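# Inspect circuit board both sides, then sort it into a stand

## Task

Lift the circuit board out of the grey stand, keep it motionless beneath the inspection camera for one second with one side facing up, flip it and keep it motionless for one second with the opposite side up, then place it upright in the grey stand if all chips are present, or in the red stand if any chip is absent.

## Robot and tools

Robot: two arms, left_arm and right_arm, each ending in a five-finger hand (left_arm has a left hand, right_arm a right hand). Base positions in the scene frame: left_arm (+0.029, +0.249, 0) m, right_arm (+0.033, -0.367, 0) m, the right base yawed very slightly. A two-camera stand sits on the floor behind the arms.

Frames: the scene frame has its origin at table height midway between the nominal bases, +z up, +x out over the table, left_arm toward +y. Each arm's hand poses, targets and offsets use that arm's own base axes. Fixed cameras and the table use the scene frame. The hand point sits 0.05 m in front of the palm and 0.15 m from the wrist face; its +z runs along the straight fingers, +y out of the palm, +x across the palm away from the thumb on the right hand (toward the thumb on the left hand). Straight fingers extend 0.06 to 0.07 m past the point; a wrist bracket on the little-finger side can strike objects.

Row layout (shared by execute_actions and move): one row of 28 numbers, each in [-1, 1], covering both arms even if one is idle. Order: left_arm dx, dy, dz, rx, ry, rz; left hand little, ring, middle, index, thumb_bend, thumb_turn, force_limit, speed; then the same 14 for right_arm. dx..rz are an offset, not a pose: counted from that arm's Hand target as it stood when the action or move began, along its base axes; 1.0 equals 0.6 m or 180 degrees; rx, ry, rz form a single rotation vector, turning about the Hand target position. Repeating an offset moves further. Six zeros re-request the current Hand target. Finger numbers are absolute targets: +1 open/straight, -1 closed; thumb_turn -1 puts the thumb opposite the fingers. force_limit maps -1..+1 to roughly 0..10 N (0..15 N for thumb motors); speed rises linearly to full at +0.48. There is no 'unchanged' value: to keep a hand as is, resend the eight hand numbers of its last executed row (or, if none yet, its hand_measured six plus hand_force_limit and hand_speed).

Tools:
- execute_actions(actions, cameras): actions is a list of actions; each action is up to 15 rows, one per 1/30 s step, the last row held to fill 15. Every row counts from the action's starting Hand target. An empty list returns all camera images.
- move(target, speed, blend, blocking, cameras): target is one 28-number row or a list of up to 15 rows, all offsets from the same starting Hand targets. speed in m/s, 0.002 to 4.3, default 0.25 (rotation up to twice that in rad/s). blend in m rounds corners between listed targets; 0 stops at each. Paths last 0.5 to 10 s and ignore obstacles. Result adds a 'move:' line such as done, off_target, moving, held or fault, plus limits (paced = clipped, held = steps withheld).
- wait(seconds 0..10): robot holds last command.
- stop: brakes a running move.
- zoom_image(camera, region [x0,y0,x1,y1]): closer view of the latest image from cam_high, cam_low, cam_left_wrist or cam_right_wrist; region at most 504 px each way.
- show_instructions: shows the reference pages.
- finished_scene: ends the scene for good.

Results: end_effector_position (m) and end_effector_quat_wxyz per arm in its base frame; Hand target (the pose that next offsets start from); hand_measured, hand_stopped_by (moving, target, force, stalled, fault) and hand_load_n, six values each in finger order; joint data and temperatures. A hand often rests 1 to 3 cm (sometimes 5) below or short of its target from friction and weight; send the remaining distance as an offset. Orientation commands are clipped to 40 degrees from the measured one per step. A dropped grip shows as hand_load_n near 0.

Gripping: with thumb_turn at -1, fingers and thumb can enclose objects about 0.035 to 0.065 m thick, or a handle down to 0.025 m. Close slowly (speed -0.94 or lower) for a gentle grip. To tighten, raise force_limit and send a more closed target; to loosen, send a more open one.

Cameras: cam_high (overhead, 672x504, likely the inspection view), cam_low, cam_left_wrist, cam_right_wrist. Calibration may be off by a few degrees and millimetres.

Cautions: keep the board on the table and never let it fall far; do not release it while moving; avoid fast contacts and strong presses on stands or the table; keep the two hands from pressing or colliding; route around an arm's own base; don't hold arms stretched or pushing unreachable poses, since motors overheat (MOTOR HOT at 85 C, arm collapses at 100 C). Something may occasionally nudge loose objects. The board must stay in its final stand after the robot lets go.

Each tool is called after "Request:" by a JSON object that holds its "op" and its "data".

Reference images:

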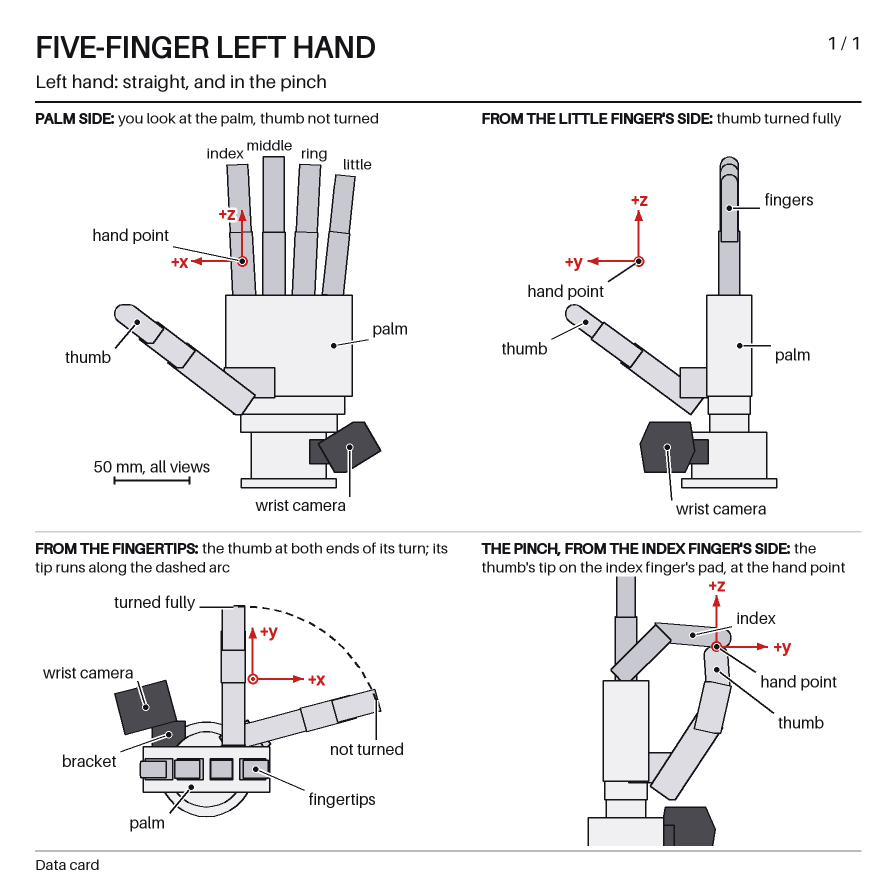

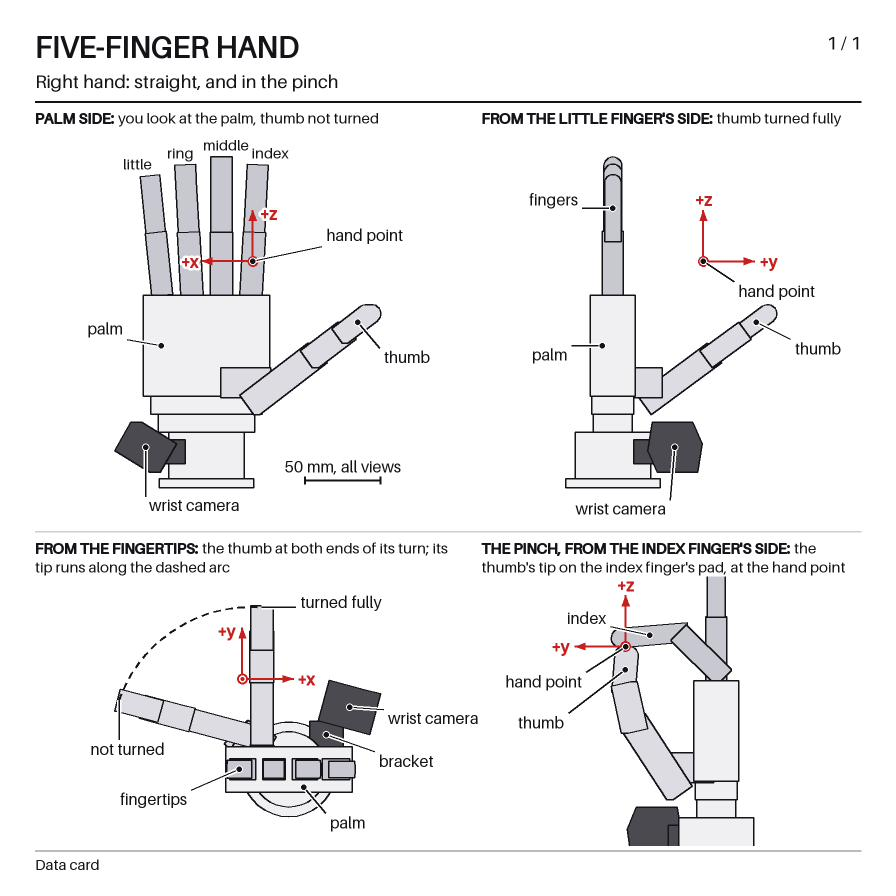

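## Session

Request:
{"op": "execute_actions", "data": {"actions": []}}

Scene clock: 0.00 s.
left_arm: end_effector_position=(+0.0285, -0.4597, +0.3573) hand_measured=(+1.000, +1.000, +1.000, +1.000, +1.000, +1.000) hand_load_n=(+0.0, +0.0, +0.0, +0.0, +0.0, +0.0) hand_stopped_by=(target, target, target, target, target, target) hand_force_limit=0.00 hand_speed=-0.80 end_effector_quat_wxyz=(+0.471, +0.516, +0.505, -0.506) | right_arm: end_effector_position=(+0.1165, -0.1414, +0.2471) hand_measured=(+1.000, +1.000, +1.000, +1.000, +1.000, +1.000) hand_load_n=(+0.0, +0.0, +0.0, +0.0, +0.0, +0.0) hand_stopped_by=(target, target, target, target, target, target) hand_force_limit=0.00 hand_speed=-0.80 end_effector_quat_wxyz=(+0.280, +0.718, -0.599, +0.218)
Joint positions: left_arm=[-1.651 0.819 0.682 0.095 -0.033 1.545] | right_arm=[-0.145 0.778 0.864 -1.557 0.721 -0.363]
Joint velocities: within noise
Joint torques (N m): no reading
Motor temperatures (°C): left_arm=[28 35 28 31 27 26] | right_arm=[28 37 30 33 26 25]
Heat: left arm: hottest shoulder 35 °C; right arm: hottest shoulder 37 °C.
Hand target: left_arm +0.0291, -0.4624, +0.3809; +0.483, +0.505, +0.495, -0.516 | right_arm +0.1209, -0.1427, +0.2534; +0.277, +0.716, -0.600, +0.227

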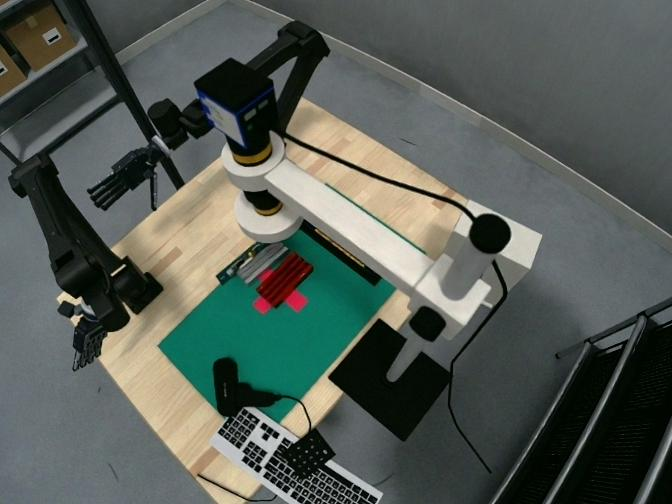

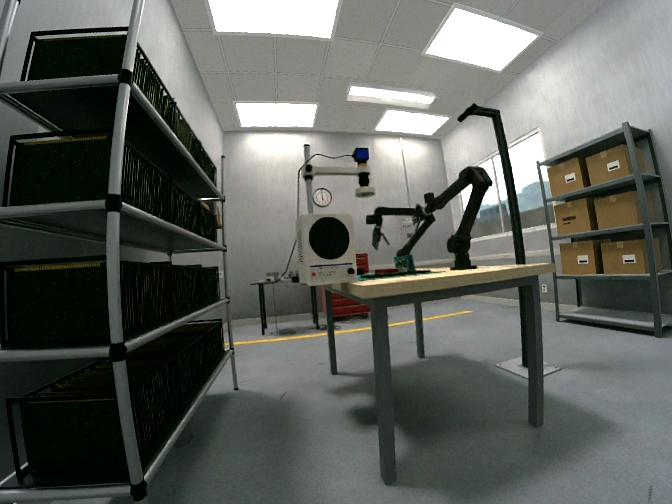

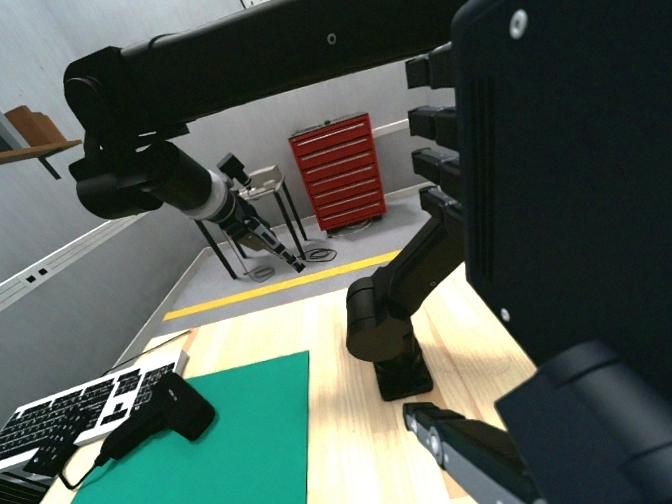

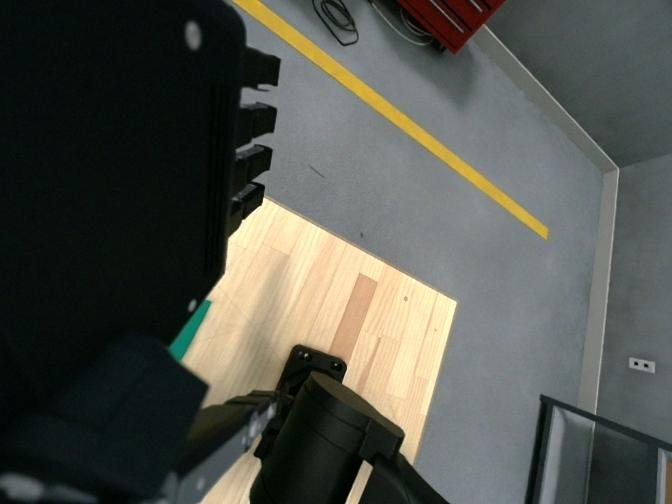

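Request:
{"op": "zoom_image", "data": {"camera": "cam_high", "region": [200, 220, 330, 320]}}

Request:
{"op": "zoom_image", "data": {"camera": "cam_high", "region": [140, 60, 440, 330]}}

Request:
{"op": "zoom_image", "data": {"camera": "cam_low", "region": [300, 140, 460, 290]}}

Scaled by 3.877 from the camera's 672x504 image, which has a finer 960x720 frame.

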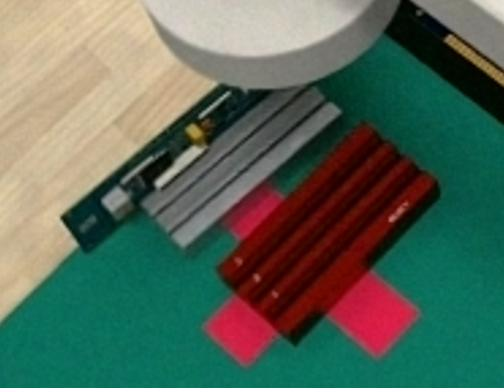

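Scaled by 1.680 from the camera's 672x504 image, which has a finer 960x720 frame.

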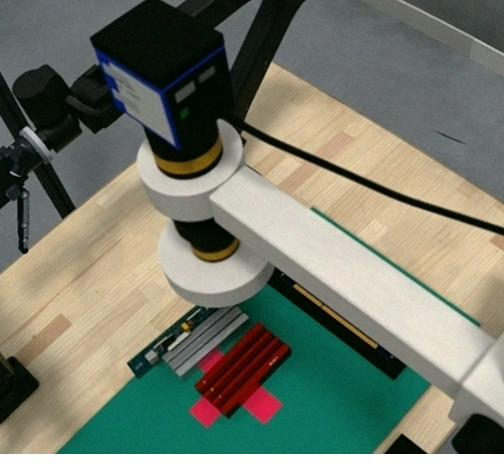

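Scaled by 3.150 from the camera's 672x504 image, which has a finer 960x720 frame.

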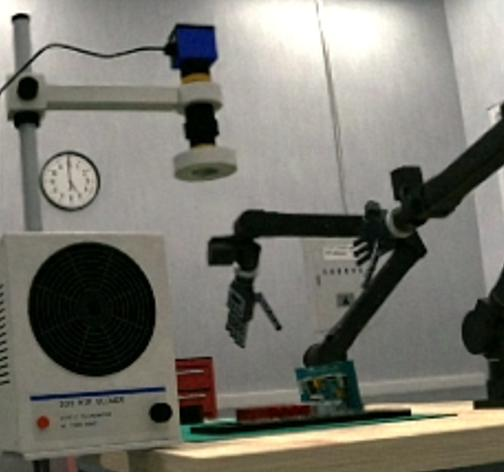

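Request:
{"op": "move", "data": {"target": [0.20,0.337,-0.02,0.193,0.04,0.172,1,1,1,1,1,1,0,-0.8,0,0,0,0,0,0,1,1,1,1,1,1,0,-0.8], "cameras": ["all"]}}

Scene clock: 152.77 s.
left_arm: end_effector_position=(+0.1462, -0.2596, +0.3421) hand_measured=(+1.000, +1.000, +1.000, +1.000, +1.000, +1.000) hand_load_n=(+0.0, +0.0, +0.0, +0.0, +0.0, +0.0) hand_stopped_by=(target, target, target, target, target, target) hand_force_limit=0.00 hand_speed=-0.80 end_effector_quat_wxyz=(+0.388, +0.459, +0.769, -0.218) | right_arm: end_effector_position=(+0.1165, -0.1414, +0.2471) hand_measured=(+1.000, +1.000, +1.000, +1.000, +1.000, +1.000) hand_load_n=(+0.0, +0.0, +0.0, +0.5, +0.0, +0.0) hand_stopped_by=(target, target, target, target, target, target) hand_force_limit=0.00 hand_speed=-0.80 end_effector_quat_wxyz=(+0.280, +0.718, -0.599, +0.218)
Joint positions: left_arm=[-1.423 0.623 0.95 -1.011 -0.296 1.365] | right_arm=[-0.145 0.778 0.864 -1.557 0.721 -0.363]
Joint torques (N m): left_arm=[0.79 0.09 15.68 1.05 -0.13 -0.06] | right_arm=[0.62 -2.32 10.18 -0.24 0.68 -0.02]
Motor temperatures (°C): left_arm=[27 35 41 31 27 25] | right_arm=[28 37 36 32 26 25]
Heat: left arm: hottest elbow 41 °C; right arm: hottest shoulder 37 °C.
Hand target: left_arm +0.1492, -0.2602, +0.3688; +0.399, +0.444, +0.768, -0.231 | right_arm +0.1209, -0.1427, +0.2534; +0.277, +0.716, -0.600, +0.227
Off the commanded pose: left_arm 0.027 m, 3 deg | right_arm 0.008 m, 1 deg.
move: off_target (left_arm)
camera_calibration:
cam_left_wrist: T_world_to_cam=[[-0.915997, -0.311022, -0.253407, 0.144218], [-0.204989, 0.905814, -0.370783, 0.395909], [0.344861, -0.28769, -0.893479, 0.290759], [0, 0, 0, 1]] pos_world=[0.112988, -0.230117, 0.44313]

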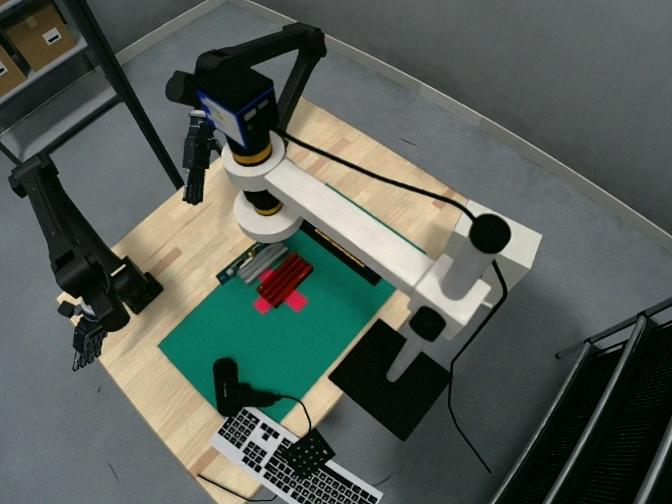

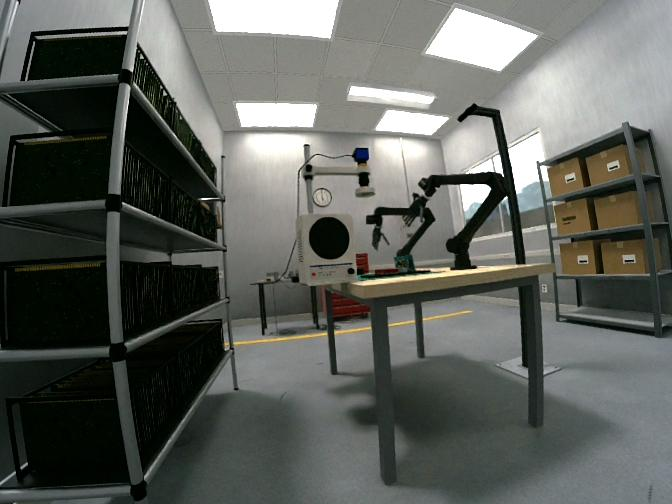

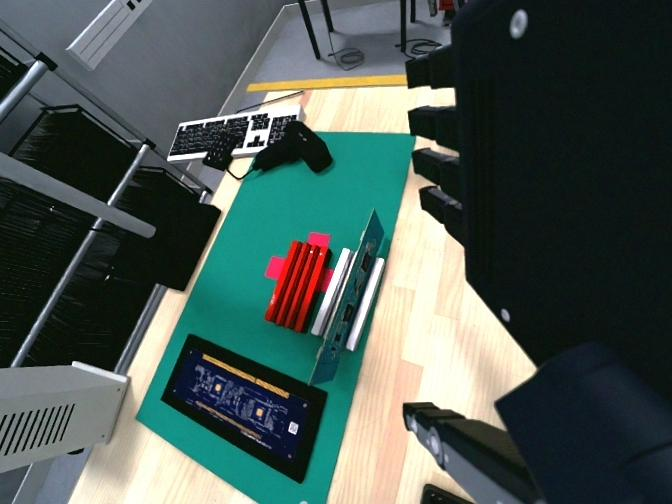

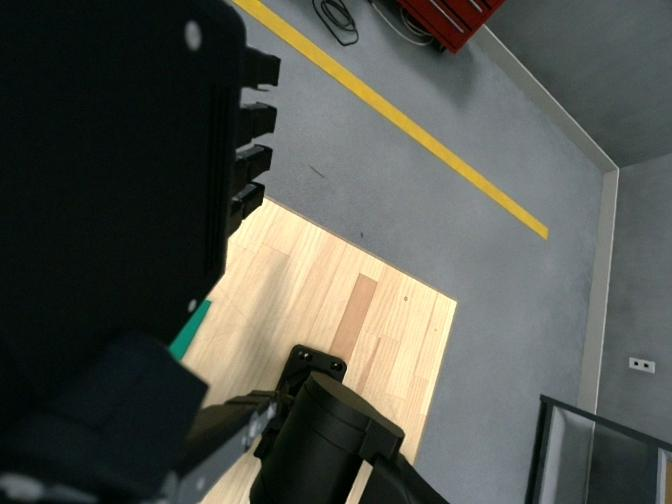

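Request:
{"op": "zoom_image", "data": {"camera": "cam_left_wrist", "region": [140, 200, 440, 490]}}

Request:
{"op": "zoom_image", "data": {"camera": "cam_left_wrist", "region": [260, 200, 400, 390]}}

Request:
{"op": "zoom_image", "data": {"camera": "cam_left_wrist", "region": [155, 330, 335, 485]}}

Scaled by 1.680 from the camera's 672x504 image, which has a finer 960x720 frame.

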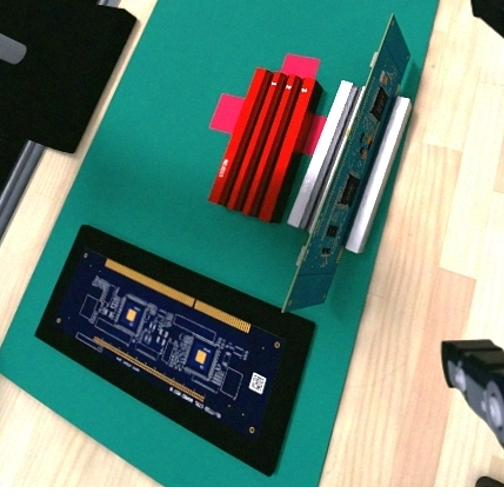

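Scaled by 2.653 from the camera's 672x504 image, which has a finer 960x720 frame.

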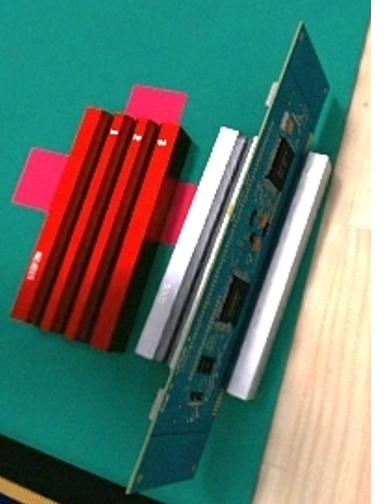

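Scaled by 2.800 from the camera's 672x504 image, which has a finer 960x720 frame.

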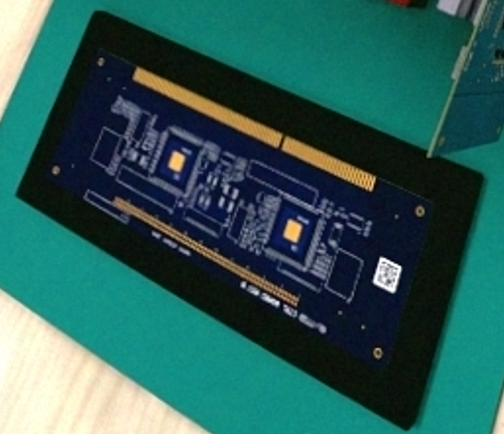

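Request:
{"op": "move", "data": {"target": [0,0,0,0,0,0,1,1,1,1,1,1,0,-0.8,0.251,0.607,-0.03,0.232,-0.025,-0.0595,1,1,1,1,1,-1,0,0], "cameras": ["all"]}}

Scene clock: 340.67 s.
left_arm: end_effector_position=(+0.1462, -0.2596, +0.3421) hand_measured=(+1.000, +1.000, +1.000, +1.000, +1.000, +1.000) hand_load_n=(+0.0, +0.0, +0.0, +0.0, +0.0, +0.0) hand_stopped_by=(target, target, target, target, target, target) hand_force_limit=0.00 hand_speed=-0.80 end_effector_quat_wxyz=(+0.388, +0.459, +0.769, -0.218) | right_arm: end_effector_position=(+0.2547, +0.2086, +0.2233) hand_measured=(+1.000, +1.000, +1.000, +1.000, +1.000, -1.000) hand_load_n=(+0.0, +0.0, +0.0, +0.0, +0.0, +0.0) hand_stopped_by=(target, target, target, target, target, target) hand_force_limit=0.00 hand_speed=0.00 end_effector_quat_wxyz=(+0.023, +0.701, -0.712, -0.007)
Joint positions: left_arm=[-1.423 0.623 0.95 -1.011 -0.296 1.365] | right_arm=[0.513 1.317 1.252 -1.554 -0.002 0.528]
Joint torques (N m): left_arm=[0.62 0.03 15.69 1.01 -0.14 -0.05] | right_arm=[2.32 -9.05 13.23 0.1 0.01 0.04]
Motor temperatures (°C): left_arm=[27 34 48 30 26 25] | right_arm=[28 36 38 32 26 25]
Heat: left arm: hottest elbow 48 °C; right arm: hottest elbow 38 °C.
Hand target: left_arm +0.1491, -0.2602, +0.3688; +0.399, +0.444, +0.768, -0.231 | right_arm +0.2714, +0.2215, +0.2355; +0.000, +0.700, -0.714, +0.000
Off the commanded pose: left_arm 0.027 m, 3 deg | right_arm 0.024 m, 3 deg.
move: off_target (left_arm, right_arm)
camera_calibration:
cam_left_wrist: T_world_to_cam=[[-0.915997, -0.311022, -0.253407, 0.144218], [-0.204989, 0.905814, -0.370783, 0.395909], [0.344861, -0.28769, -0.893479, 0.290759], [0, 0, 0, 1]] pos_world=[0.112988, -0.230117, 0.44313]
cam_right_wrist: T_world_to_cam=[[-0.954859, -0.295976, 0.0253507, 0.297277], [-0.246456, 0.836955, 0.488637, -0.216381], [-0.165842, 0.460331, -0.872119, 0.255252], [0, 0, 0, 1]] pos_world=[0.272861, 0.151587, 0.320806]

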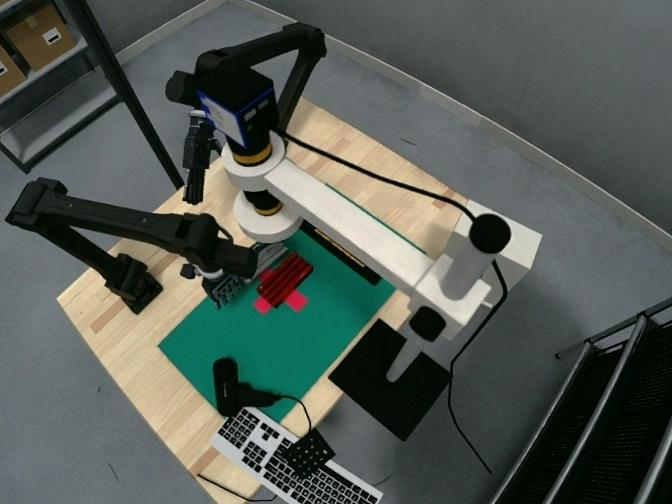

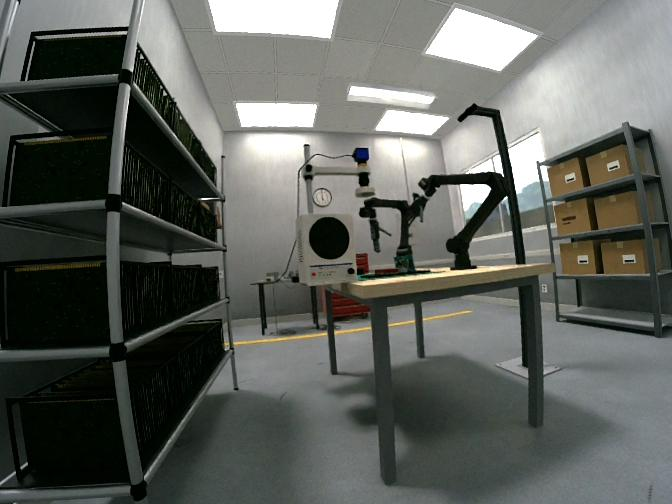

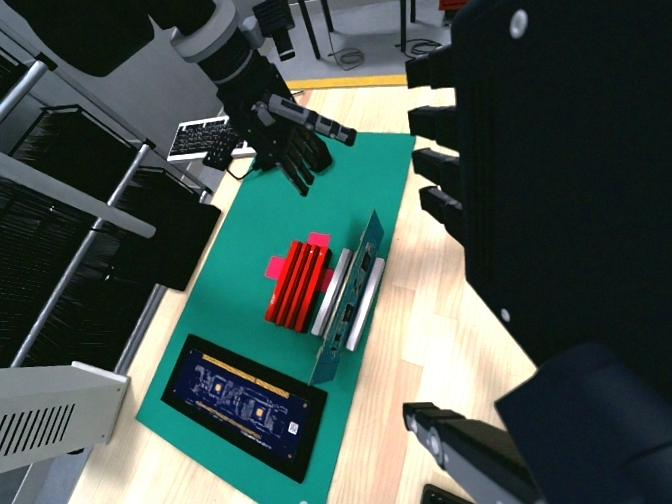

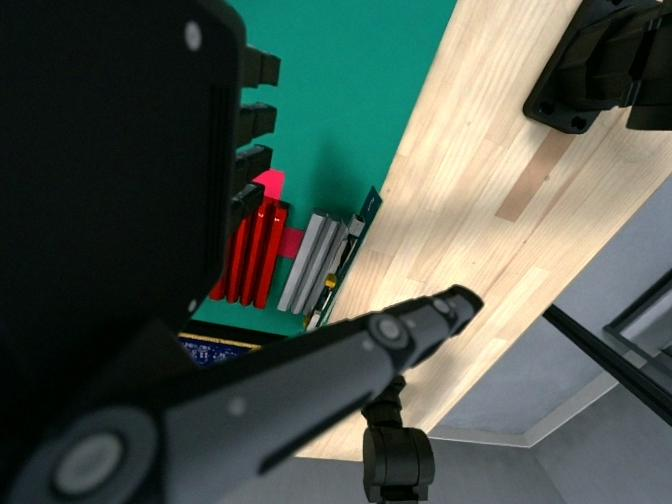

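Request:
{"op": "zoom_image", "data": {"camera": "cam_right_wrist", "region": [200, 160, 400, 350]}}

Request:
{"op": "zoom_image", "data": {"camera": "cam_left_wrist", "region": [240, 130, 400, 390]}}

Scaled by 2.520 from the camera's 672x504 image, which has a finer 960x720 frame.

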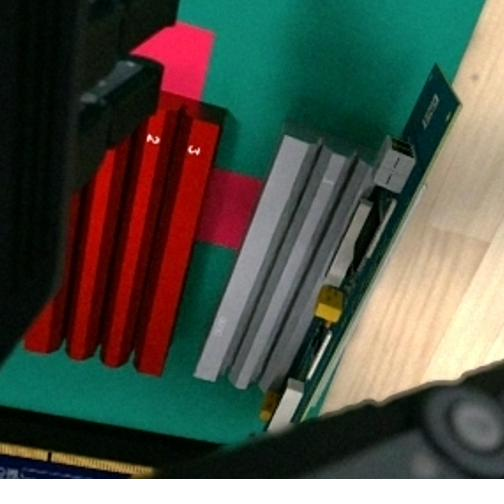

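Scaled by 1.938 from the camera's 672x504 image, which has a finer 960x720 frame.

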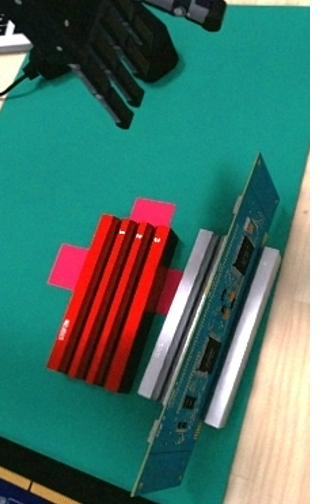

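Request:
{"op": "zoom_image", "data": {"camera": "cam_low", "region": [340, 235, 440, 295]}}

Scaled by 5.040 from the camera's 672x504 image, which has a finer 960x720 frame.

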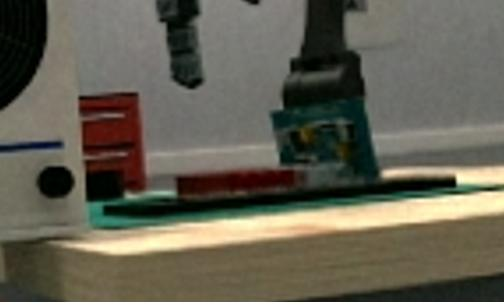

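Request:
{"op": "move", "data": {"target": [0.302,0.517,0.06,0,0,0.306,1,1,1,1,1,1,0,-0.8,0,0,0,0,0,0,1,1,1,1,1,-1,0,0], "cameras": ["cam_high","cam_left_wrist"]}}

Scene clock: 454.43 s.
left_arm: end_effector_position=(+0.3185, +0.0471, +0.3690) hand_measured=(+1.000, +1.000, +1.000, +1.000, +1.000, +1.000) hand_load_n=(+0.0, +0.0, +0.0, +0.0, +0.0, +0.0) hand_stopped_by=(target, target, target, target, target, target) hand_force_limit=0.00 hand_speed=-0.80 end_effector_quat_wxyz=(+0.424, +0.033, +0.904, -0.024) | right_arm: end_effector_position=(+0.2547, +0.2086, +0.2233) hand_measured=(+1.000, +1.000, +1.000, +1.000, +1.000, -1.000) hand_load_n=(+0.0, +0.0, +0.0, +0.0, +0.0, +0.0) hand_stopped_by=(target, target, target, target, target, target) hand_force_limit=0.00 hand_speed=0.00 end_effector_quat_wxyz=(+0.023, +0.701, -0.712, -0.007)
Joint positions: left_arm=[0.002 0.689 1.068 -1.074 0.074 1.612] | right_arm=[0.513 1.317 1.252 -1.554 -0.002 0.528]
Joint torques (N m): left_arm=[0.56 -0.38 15.42 3.03 0.04 0.2] | right_arm=[2.02 -8.82 13.01 0.01 0.02 0.05]
Motor temperatures (°C): left_arm=[27 34 49 30 26 25] | right_arm=[28 36 43 32 25 25]
Heat: left arm: hottest elbow 49 °C; right arm: hottest elbow 43 °C.
Hand target: left_arm +0.3303, +0.0500, +0.4049; +0.461, +0.038, +0.886, -0.021 | right_arm +0.2714, +0.2215, +0.2355; +0.000, +0.700, -0.714, +0.000
Off the commanded pose: left_arm 0.038 m, 5 deg | right_arm 0.024 m, 3 deg.
move: off_target (left_arm, right_arm)
camera_calibration:
cam_left_wrist: T_world_to_cam=[[-0.258432, -0.94293, -0.209992, 0.208551], [-0.884623, 0.318335, -0.340741, 0.396397], [0.388143, 0.0977054, -0.916405, 0.320101], [0, 0, 0, 1]] pos_world=[0.280313, 0.039186, 0.472206]
Images, in order (width x height): cam_high 672x504, cam_left_wrist 672x504.

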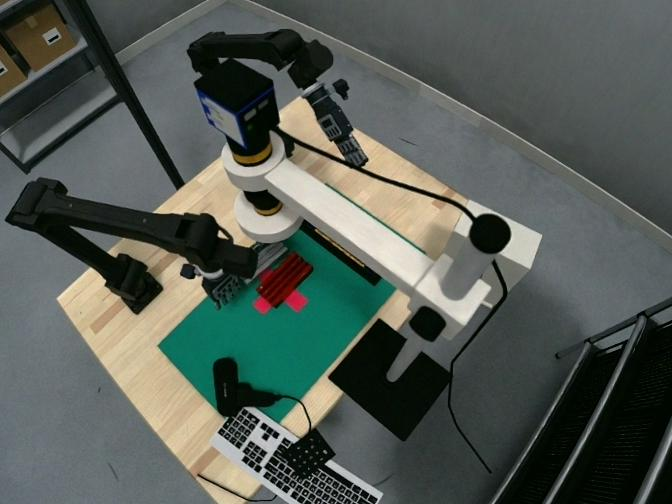

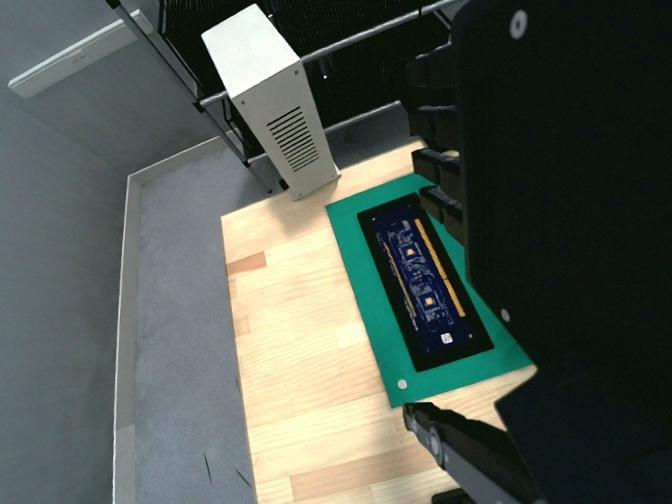

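Request:
{"op": "move", "data": {"target": [[0,0,0,0,0,0,1,1,1,1,1,1,0,-0.8,-0.132,0.036,0.024,0,0,0.5,1,1,1,1,1,-1,0,0],[0,0,0,0,0,0,1,1,1,1,1,1,0,-0.8,-0.194,0.296,-0.126,0,-0.3827,0.9239,1,1,1,1,1,-1,0,0]], "blend": [0.03,0], "cameras": ["cam_high","cam_right_wrist","cam_left_wrist"]}}

Scene clock: 474.57 s.
left_arm: end_effector_position=(+0.3184, +0.0472, +0.3690) hand_measured=(+1.000, +1.000, +1.000, +1.000, +1.000, +1.000) hand_load_n=(+0.0, +0.0, +0.0, +0.0, +0.0, +0.0) hand_stopped_by=(target, target, target, target, target, target) hand_force_limit=0.00 hand_speed=-0.80 end_effector_quat_wxyz=(+0.424, +0.033, +0.905, -0.024) | right_arm: end_effector_position=(+0.1537, +0.4013, +0.1643) hand_measured=(+1.000, +1.000, +1.000, +1.000, +1.000, -1.000) hand_load_n=(+0.0, +0.0, +0.0, +0.0, +0.0, +0.0) hand_stopped_by=(target, target, target, target, target, target) hand_force_limit=0.00 hand_speed=0.00 end_effector_quat_wxyz=(-0.273, +0.664, +0.644, +0.265)
Joint positions: left_arm=[0.003 0.689 1.068 -1.074 0.074 1.612] | right_arm=[1.255 1.035 0.739 -0.52 -0.22 -1.77]
Joint torques (N m): left_arm=[0.67 -0.32 15.41 3.04 0.05 0.19] | right_arm=[0.79 -7.88 7.94 2.07 -0.12 -0.17]
Heat: left arm: hottest elbow 49 °C; right arm: hottest elbow 43 °C.
Hand target: left_arm +0.3303, +0.0501, +0.4049; +0.461, +0.038, +0.886, -0.021 | right_arm +0.1550, +0.3991, +0.1598; -0.273, +0.660, +0.647, +0.268
Off the commanded pose: left_arm 0.038 m, 5 deg | right_arm 0.005 m, 1 deg.
move: off_target (left_arm)
camera_calibration:
cam_left_wrist: T_world_to_cam=[[-0.258122, -0.943019, -0.209973, 0.208553], [-0.884716, 0.318041, -0.340775, 0.396419], [0.388138, 0.0978046, -0.916397, 0.320085], [0, 0, 0, 1]] pos_world=[0.280313, 0.039286, 0.472206]
cam_right_wrist: T_world_to_cam=[[0.958859, 0.216858, 0.183198, -0.266586], [0.256323, -0.938734, -0.230384, 0.379739], [0.122013, 0.267863, -0.9557, 0.145023], [0, 0, 0, 1]] pos_world=[0.140588, 0.375438, 0.274922]
Images, in order (width x height): cam_high 672x504, cam_left_wrist 672x504, cam_right_wrist 672x504.

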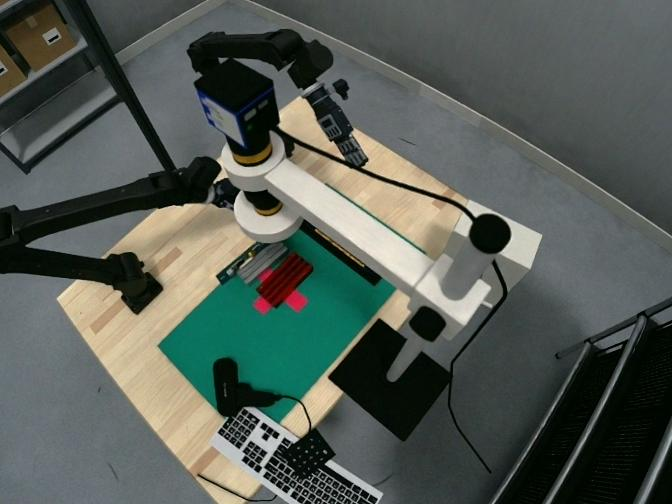

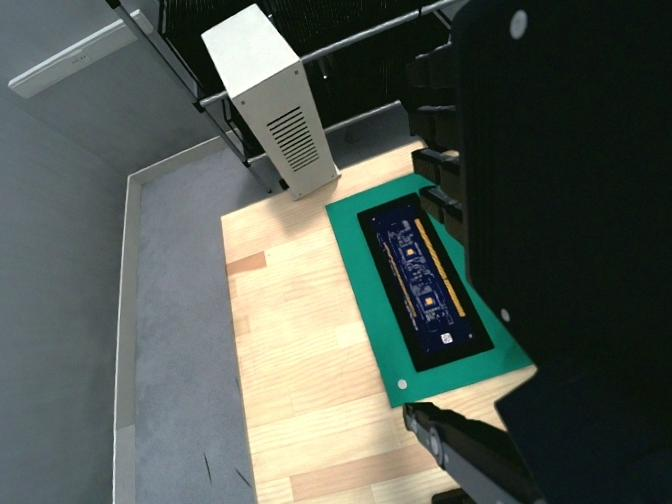

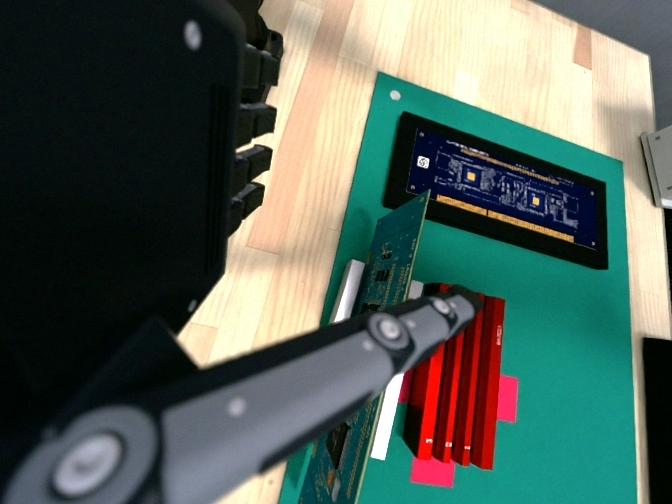

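Request:
{"op": "zoom_image", "data": {"camera": "cam_right_wrist", "region": [300, 170, 500, 320]}}

Request:
{"op": "zoom_image", "data": {"camera": "cam_right_wrist", "region": [220, 300, 460, 504]}}

Scaled by 2.520 from the camera's 672x504 image, which has a finer 960x720 frame.

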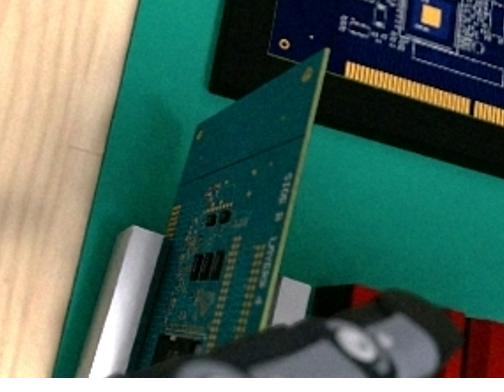

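Scaled by 2.100 from the camera's 672x504 image, which has a finer 960x720 frame.

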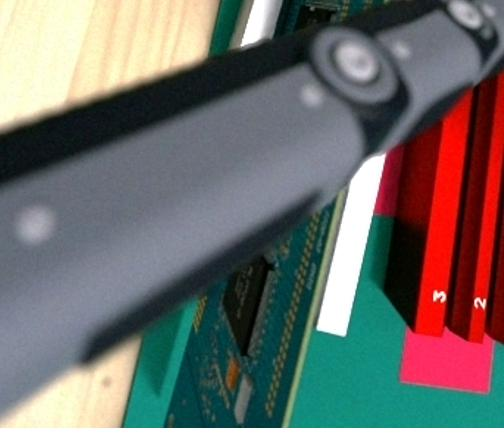

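Request:
{"op": "move", "data": {"target": [[0,0,0,0,0,0,1,1,1,1,1,1,0,-0.8,0,0.035,0.067,0,0,0,1,1,1,1,1,-1,0,0],[0,0,0,0,0,0,1,1,1,1,1,1,0,-0.8,0.225,0.06,0.067,0,0,-0.0216,1,1,1,1,1,-1,0,0]], "blend": [0.02,0], "cameras": ["cam_high","cam_right_wrist"]}}

Scene clock: 529.43 s.
left_arm: end_effector_position=(+0.3184, +0.0472, +0.3690) hand_measured=(+1.000, +1.000, +1.000, +1.000, +1.000, +1.000) hand_load_n=(+0.0, +0.0, +0.0, +0.0, +0.0, +0.0) hand_stopped_by=(target, target, target, target, target, target) hand_force_limit=0.00 hand_speed=-0.80 end_effector_quat_wxyz=(+0.424, +0.033, +0.905, -0.024) | right_arm: end_effector_position=(+0.2789, +0.4190, +0.1789) hand_measured=(+1.000, +1.000, +1.000, +1.000, +1.000, -1.000) hand_load_n=(+0.0, +0.0, +0.0, +0.0, +0.0, +0.0) hand_stopped_by=(target, target, target, target, target, target) hand_force_limit=0.00 hand_speed=0.00 end_effector_quat_wxyz=(-0.260, +0.691, +0.622, +0.262)
Joint positions: left_arm=[0.003 0.689 1.068 -1.074 0.074 1.612] | right_arm=[0.973 1.252 0.958 -0.597 -0.361 -1.934]
Joint torques (N m): left_arm=[0.85 -0.5 15.41 3.06 0.04 0.17] | right_arm=[1.9 -9 14.41 0.73 -0.19 -0.15]
Heat: left arm: hottest elbow 49 °C; right arm: hottest elbow 40 °C.
Hand target: left_arm +0.3303, +0.0501, +0.4049; +0.461, +0.038, +0.886, -0.021 | right_arm +0.2900, +0.4351, +0.2000; -0.264, +0.681, +0.624, +0.277
Off the commanded pose: left_arm 0.038 m, 5 deg | right_arm 0.029 m, 2 deg.
move: off_target (left_arm, right_arm)
camera_calibration:
cam_right_wrist: T_world_to_cam=[[0.974441, 0.152101, 0.165319, -0.367124], [0.185718, -0.95948, -0.211913, 0.392739], [0.126388, 0.237199, -0.963204, 0.151916], [0, 0, 0, 1]] pos_world=[0.265601, 0.396631, 0.290245]
Images, in order (width x height): cam_high 672x504, cam_right_wrist 672x504.

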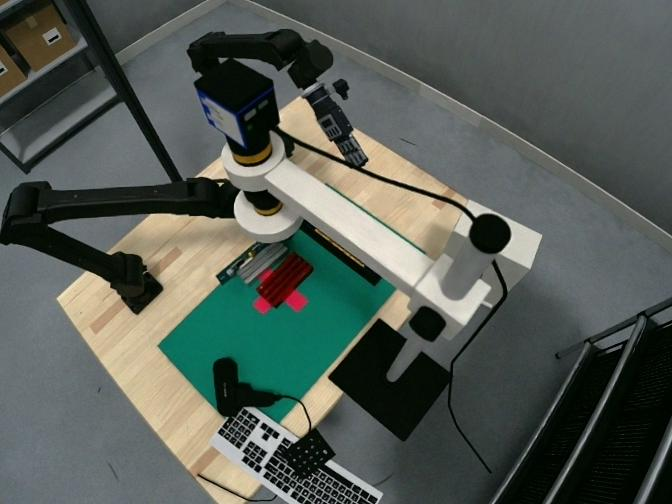

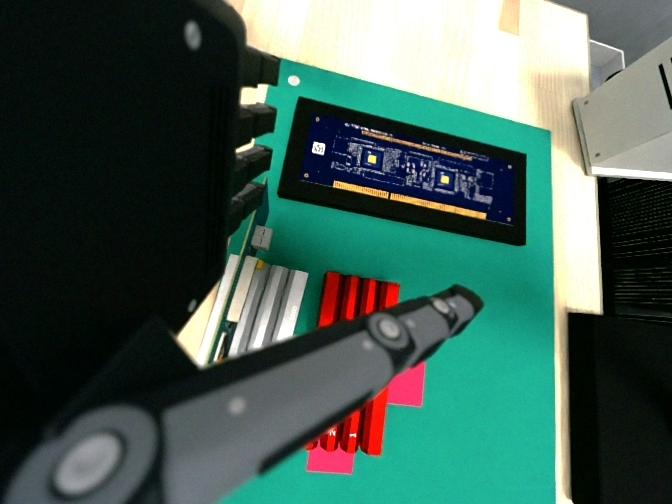

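Request:
{"op": "zoom_image", "data": {"camera": "cam_right_wrist", "region": [180, 170, 330, 380]}}

Scaled by 2.400 from the camera's 672x504 image, which has a finer 960x720 frame.

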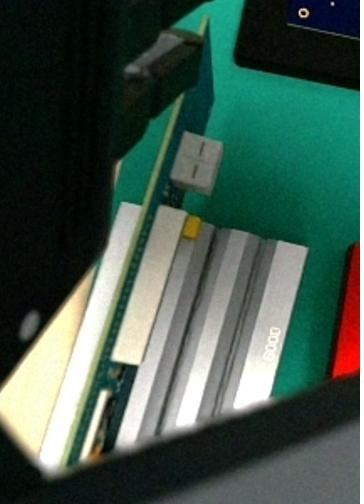

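Request:
{"op": "move", "data": {"target": [0,0,0,0,0,0,1,1,1,1,1,1,0,-0.8,0.016,0.032,-0.132,0,0,0,1,1,1,1,1,-1,0,0], "speed": 0.15, "cameras": ["cam_right_wrist"]}}

Request:
{"op": "zoom_image", "data": {"camera": "cam_right_wrist", "region": [180, 150, 360, 380]}}

Scene clock: 545.43 s.
left_arm: end_effector_position=(+0.3184, +0.0472, +0.3690) hand_measured=(+1.000, +1.000, +1.000, +1.000, +1.000, +1.000) hand_load_n=(+0.0, +0.0, +0.0, +0.0, +0.0, +0.0) hand_stopped_by=(target, target, target, target, target, target) hand_force_limit=0.00 hand_speed=-0.80 end_effector_quat_wxyz=(+0.424, +0.033, +0.905, -0.024) | right_arm: end_effector_position=(+0.3023, +0.4534, +0.1327) hand_measured=(+1.000, +1.000, +1.000, +1.000, +1.000, -1.000) hand_load_n=(+0.0, +0.0, +0.0, +0.0, +0.0, +0.0) hand_stopped_by=(target, target, target, target, target, target) hand_force_limit=0.00 hand_speed=0.00 end_effector_quat_wxyz=(-0.265, +0.683, +0.620, +0.282)
Joint positions: left_arm=[0.003 0.689 1.068 -1.074 0.074 1.612] | right_arm=[0.973 1.395 0.939 -0.391 -0.361 -1.934]
Joint torques (N m): left_arm=[0.79 -0.32 15.34 3.08 0.05 0.19] | right_arm=[1.85 -10.93 7.64 1.98 -0.09 -0.08]
Heat: left arm: hottest elbow 49 °C; right arm: hottest elbow 41 °C.
Hand target: left_arm +0.3303, +0.0501, +0.4049; +0.461, +0.038, +0.886, -0.021 | right_arm +0.2997, +0.4543, +0.1209; -0.264, +0.681, +0.624, +0.277
Off the commanded pose: left_arm 0.038 m, 5 deg | right_arm 0.012 m, 1 deg.
move: off_target (left_arm, right_arm)
camera_calibration:
cam_right_wrist: T_world_to_cam=[[0.970043, 0.145717, 0.19438, -0.387237], [0.191312, -0.951341, -0.241558, 0.410226], [0.149723, 0.271508, -0.950719, 0.0720581], [0, 0, 0, 1]] pos_world=[0.286367, 0.427128, 0.242871]
Images, in order (width x height): cam_right_wrist 672x504.

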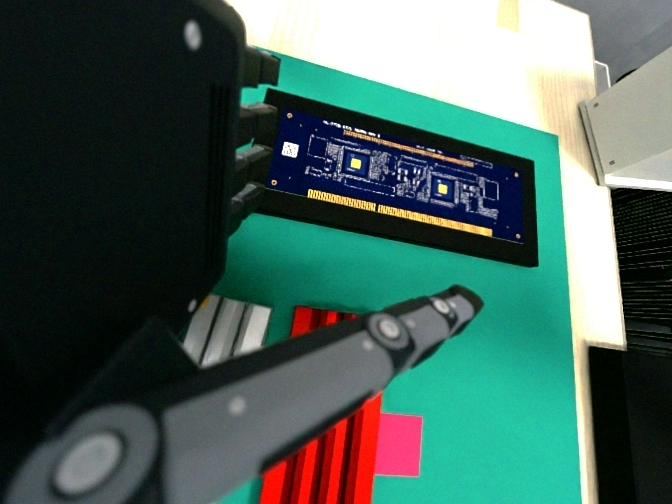

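Scaled by 2.191 from the camera's 672x504 image, which has a finer 960x720 frame.

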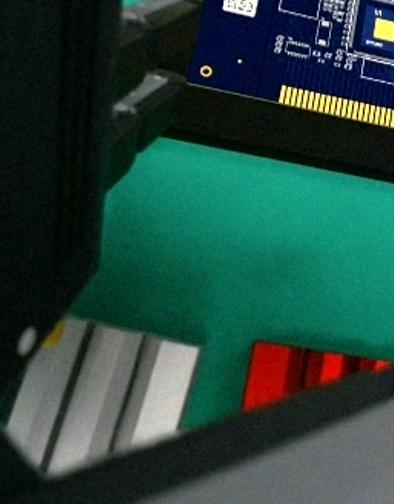

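Request:
{"op": "move", "data": {"target": [[0,0,0,0,0,0,1,1,1,1,1,1,0,-0.8,0,0,0.12,0,0,0,1,1,1,1,1,-1,0,0],[0,0,0,0,0,0,1,1,1,1,1,1,0,-0.8,-0.03,0,0.12,0,0,0,1,1,1,1,1,-1,0,0]], "speed": 0.15, "cameras": ["cam_right_wrist","cam_high"]}}

Request:
{"op": "zoom_image", "data": {"camera": "cam_right_wrist", "region": [180, 150, 360, 380]}}

Scene clock: 552.30 s.
left_arm: end_effector_position=(+0.3184, +0.0472, +0.3690) hand_measured=(+1.000, +1.000, +1.000, +1.000, +1.000, +1.000) hand_load_n=(+0.0, +0.0, +0.0, +0.0, +0.0, +0.0) hand_stopped_by=(target, target, target, target, target, target) hand_force_limit=0.00 hand_speed=-0.80 end_effector_quat_wxyz=(+0.424, +0.033, +0.905, -0.024) | right_arm: end_effector_position=(+0.2787, +0.4458, +0.1770) hand_measured=(+1.000, +1.000, +1.000, +1.000, +1.000, -1.000) hand_load_n=(+0.0, +0.0, +0.0, +0.0, +0.0, +0.0) hand_stopped_by=(target, target, target, target, target, target) hand_force_limit=0.00 hand_speed=0.00 end_effector_quat_wxyz=(-0.259, +0.686, +0.626, +0.264)
Joint positions: left_arm=[0.003 0.689 1.068 -1.074 0.074 1.612] | right_arm=[1.01 1.311 1.002 -0.569 -0.339 -1.917]
Joint torques (N m): left_arm=[0.73 -0.32 15.39 3.07 0.04 0.21] | right_arm=[2.02 -11.58 11.7 1.2 0 0.09]
Heat: left arm: hottest elbow 49 °C; right arm: hottest elbow 42 °C.
Hand target: left_arm +0.3303, +0.0501, +0.4049; +0.461, +0.038, +0.886, -0.021 | right_arm +0.2816, +0.4543, +0.1929; -0.264, +0.681, +0.624, +0.277
Off the commanded pose: left_arm 0.038 m, 5 deg | right_arm 0.018 m, 2 deg.
move: off_target (left_arm, right_arm)
camera_calibration:
cam_right_wrist: T_world_to_cam=[[0.971175, 0.162697, 0.174211, -0.376122], [0.198292, -0.957019, -0.21165, 0.413399], [0.132288, 0.240094, -0.961694, 0.140633], [0, 0, 0, 1]] pos_world=[0.264703, 0.423059, 0.288267]
Images, in order (width x height): cam_high 672x504, cam_right_wrist 672x504.

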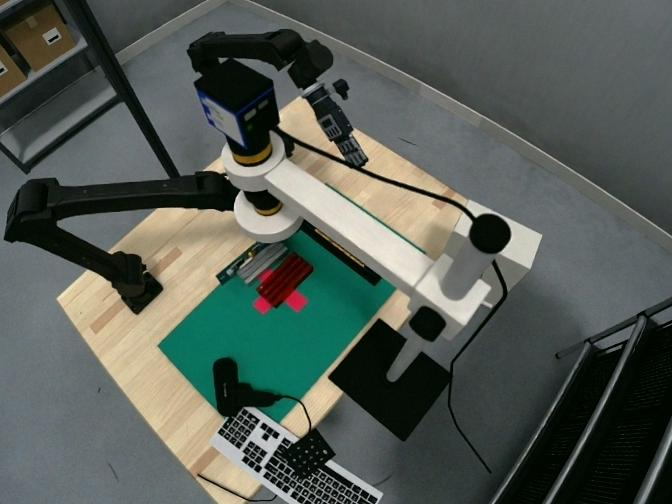

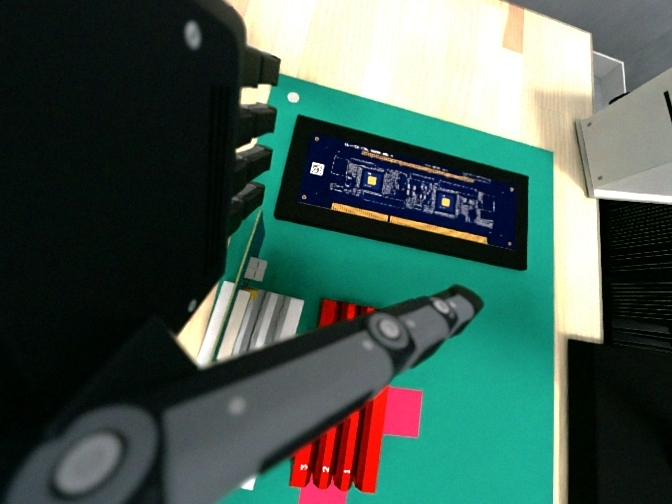

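Scaled by 2.191 from the camera's 672x504 image, which has a finer 960x720 frame.

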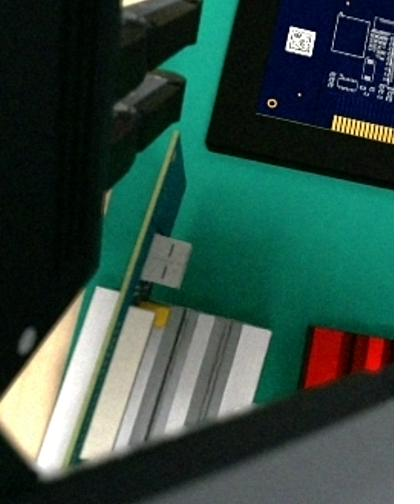

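Request:
{"op": "move", "data": {"target": [[0,0,0,0,0,0,1,1,1,1,1,1,0,-0.8,0,0,0,0,0,0,1,1,1,1,1,-1,0,0],[0,0,0,0,0,0,1,1,1,1,1,1,0,-0.8,-0.033,-0.01,0.0,0,0,0.008,1,1,1,1,1,-1,0,0],[0,0,0,0,0,0,1,1,1,1,1,1,0,-0.8,-0.033,-0.01,-0.08,0,0,0.008,1,1,1,1,1,-1,0,0]], "speed": 0.12, "cameras": ["cam_right_wrist"]}}

Request:
{"op": "zoom_image", "data": {"camera": "cam_right_wrist", "region": [180, 150, 360, 380]}}

Scene clock: 572.30 s.
left_arm: end_effector_position=(+0.3184, +0.0472, +0.3690) hand_measured=(+1.000, +1.000, +1.000, +1.000, +1.000, +1.000) hand_load_n=(+0.0, +0.0, +0.0, +0.0, +0.0, +0.0) hand_stopped_by=(target, target, target, target, target, target) hand_force_limit=0.00 hand_speed=-0.80 end_effector_quat_wxyz=(+0.424, +0.033, +0.905, -0.024) | right_arm: end_effector_position=(+0.2650, +0.4480, +0.1576) hand_measured=(+1.000, +1.000, +1.000, +1.000, +1.000, -1.000) hand_load_n=(+0.0, +0.0, +0.0, +0.0, +0.0, +0.5) hand_stopped_by=(target, target, target, target, target, target) hand_force_limit=0.00 hand_speed=0.00 end_effector_quat_wxyz=(-0.268, +0.671, +0.632, +0.280)
Joint positions: left_arm=[0.003 0.689 1.068 -1.074 0.074 1.612] | right_arm=[1.035 1.298 0.915 -0.453 -0.338 -1.915]
Joint torques (N m): left_arm=[0.67 -0.5 15.38 3.03 0.04 0.22] | right_arm=[2.08 -9.76 7.97 2.1 0.08 -0.01]
Heat: left arm: hottest elbow 50 °C; right arm: hottest elbow 43 °C.
Hand target: left_arm +0.3303, +0.0501, +0.4049; +0.461, +0.038, +0.886, -0.021 | right_arm +0.2619, +0.4482, +0.1447; -0.267, +0.674, +0.632, +0.274
Off the commanded pose: left_arm 0.038 m, 5 deg | right_arm 0.013 m, 1 deg.
move: off_target (left_arm, right_arm)
camera_calibration:
cam_right_wrist: T_world_to_cam=[[0.963069, 0.178195, 0.201853, -0.36893], [0.225231, -0.943954, -0.241291, 0.405773], [0.147543, 0.277843, -0.949228, 0.100304], [0, 0, 0, 1]] pos_world=[0.249113, 0.420904, 0.26759]
Images, in order (width x height): cam_right_wrist 672x504.

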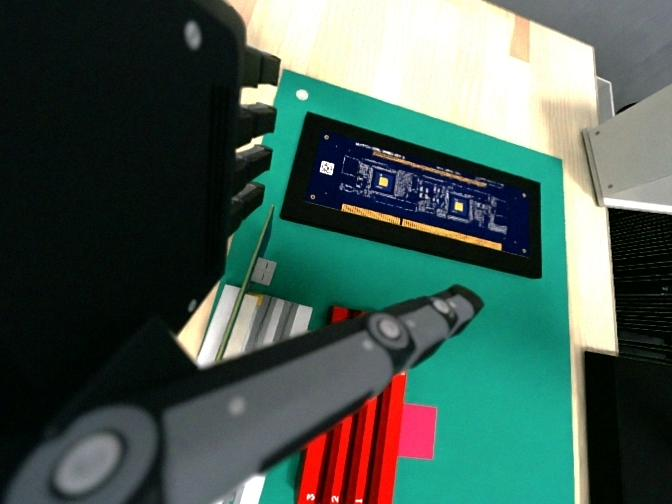

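Scaled by 2.191 from the camera's 672x504 image, which has a finer 960x720 frame.

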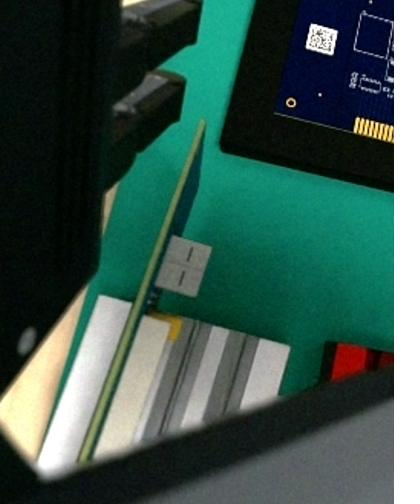

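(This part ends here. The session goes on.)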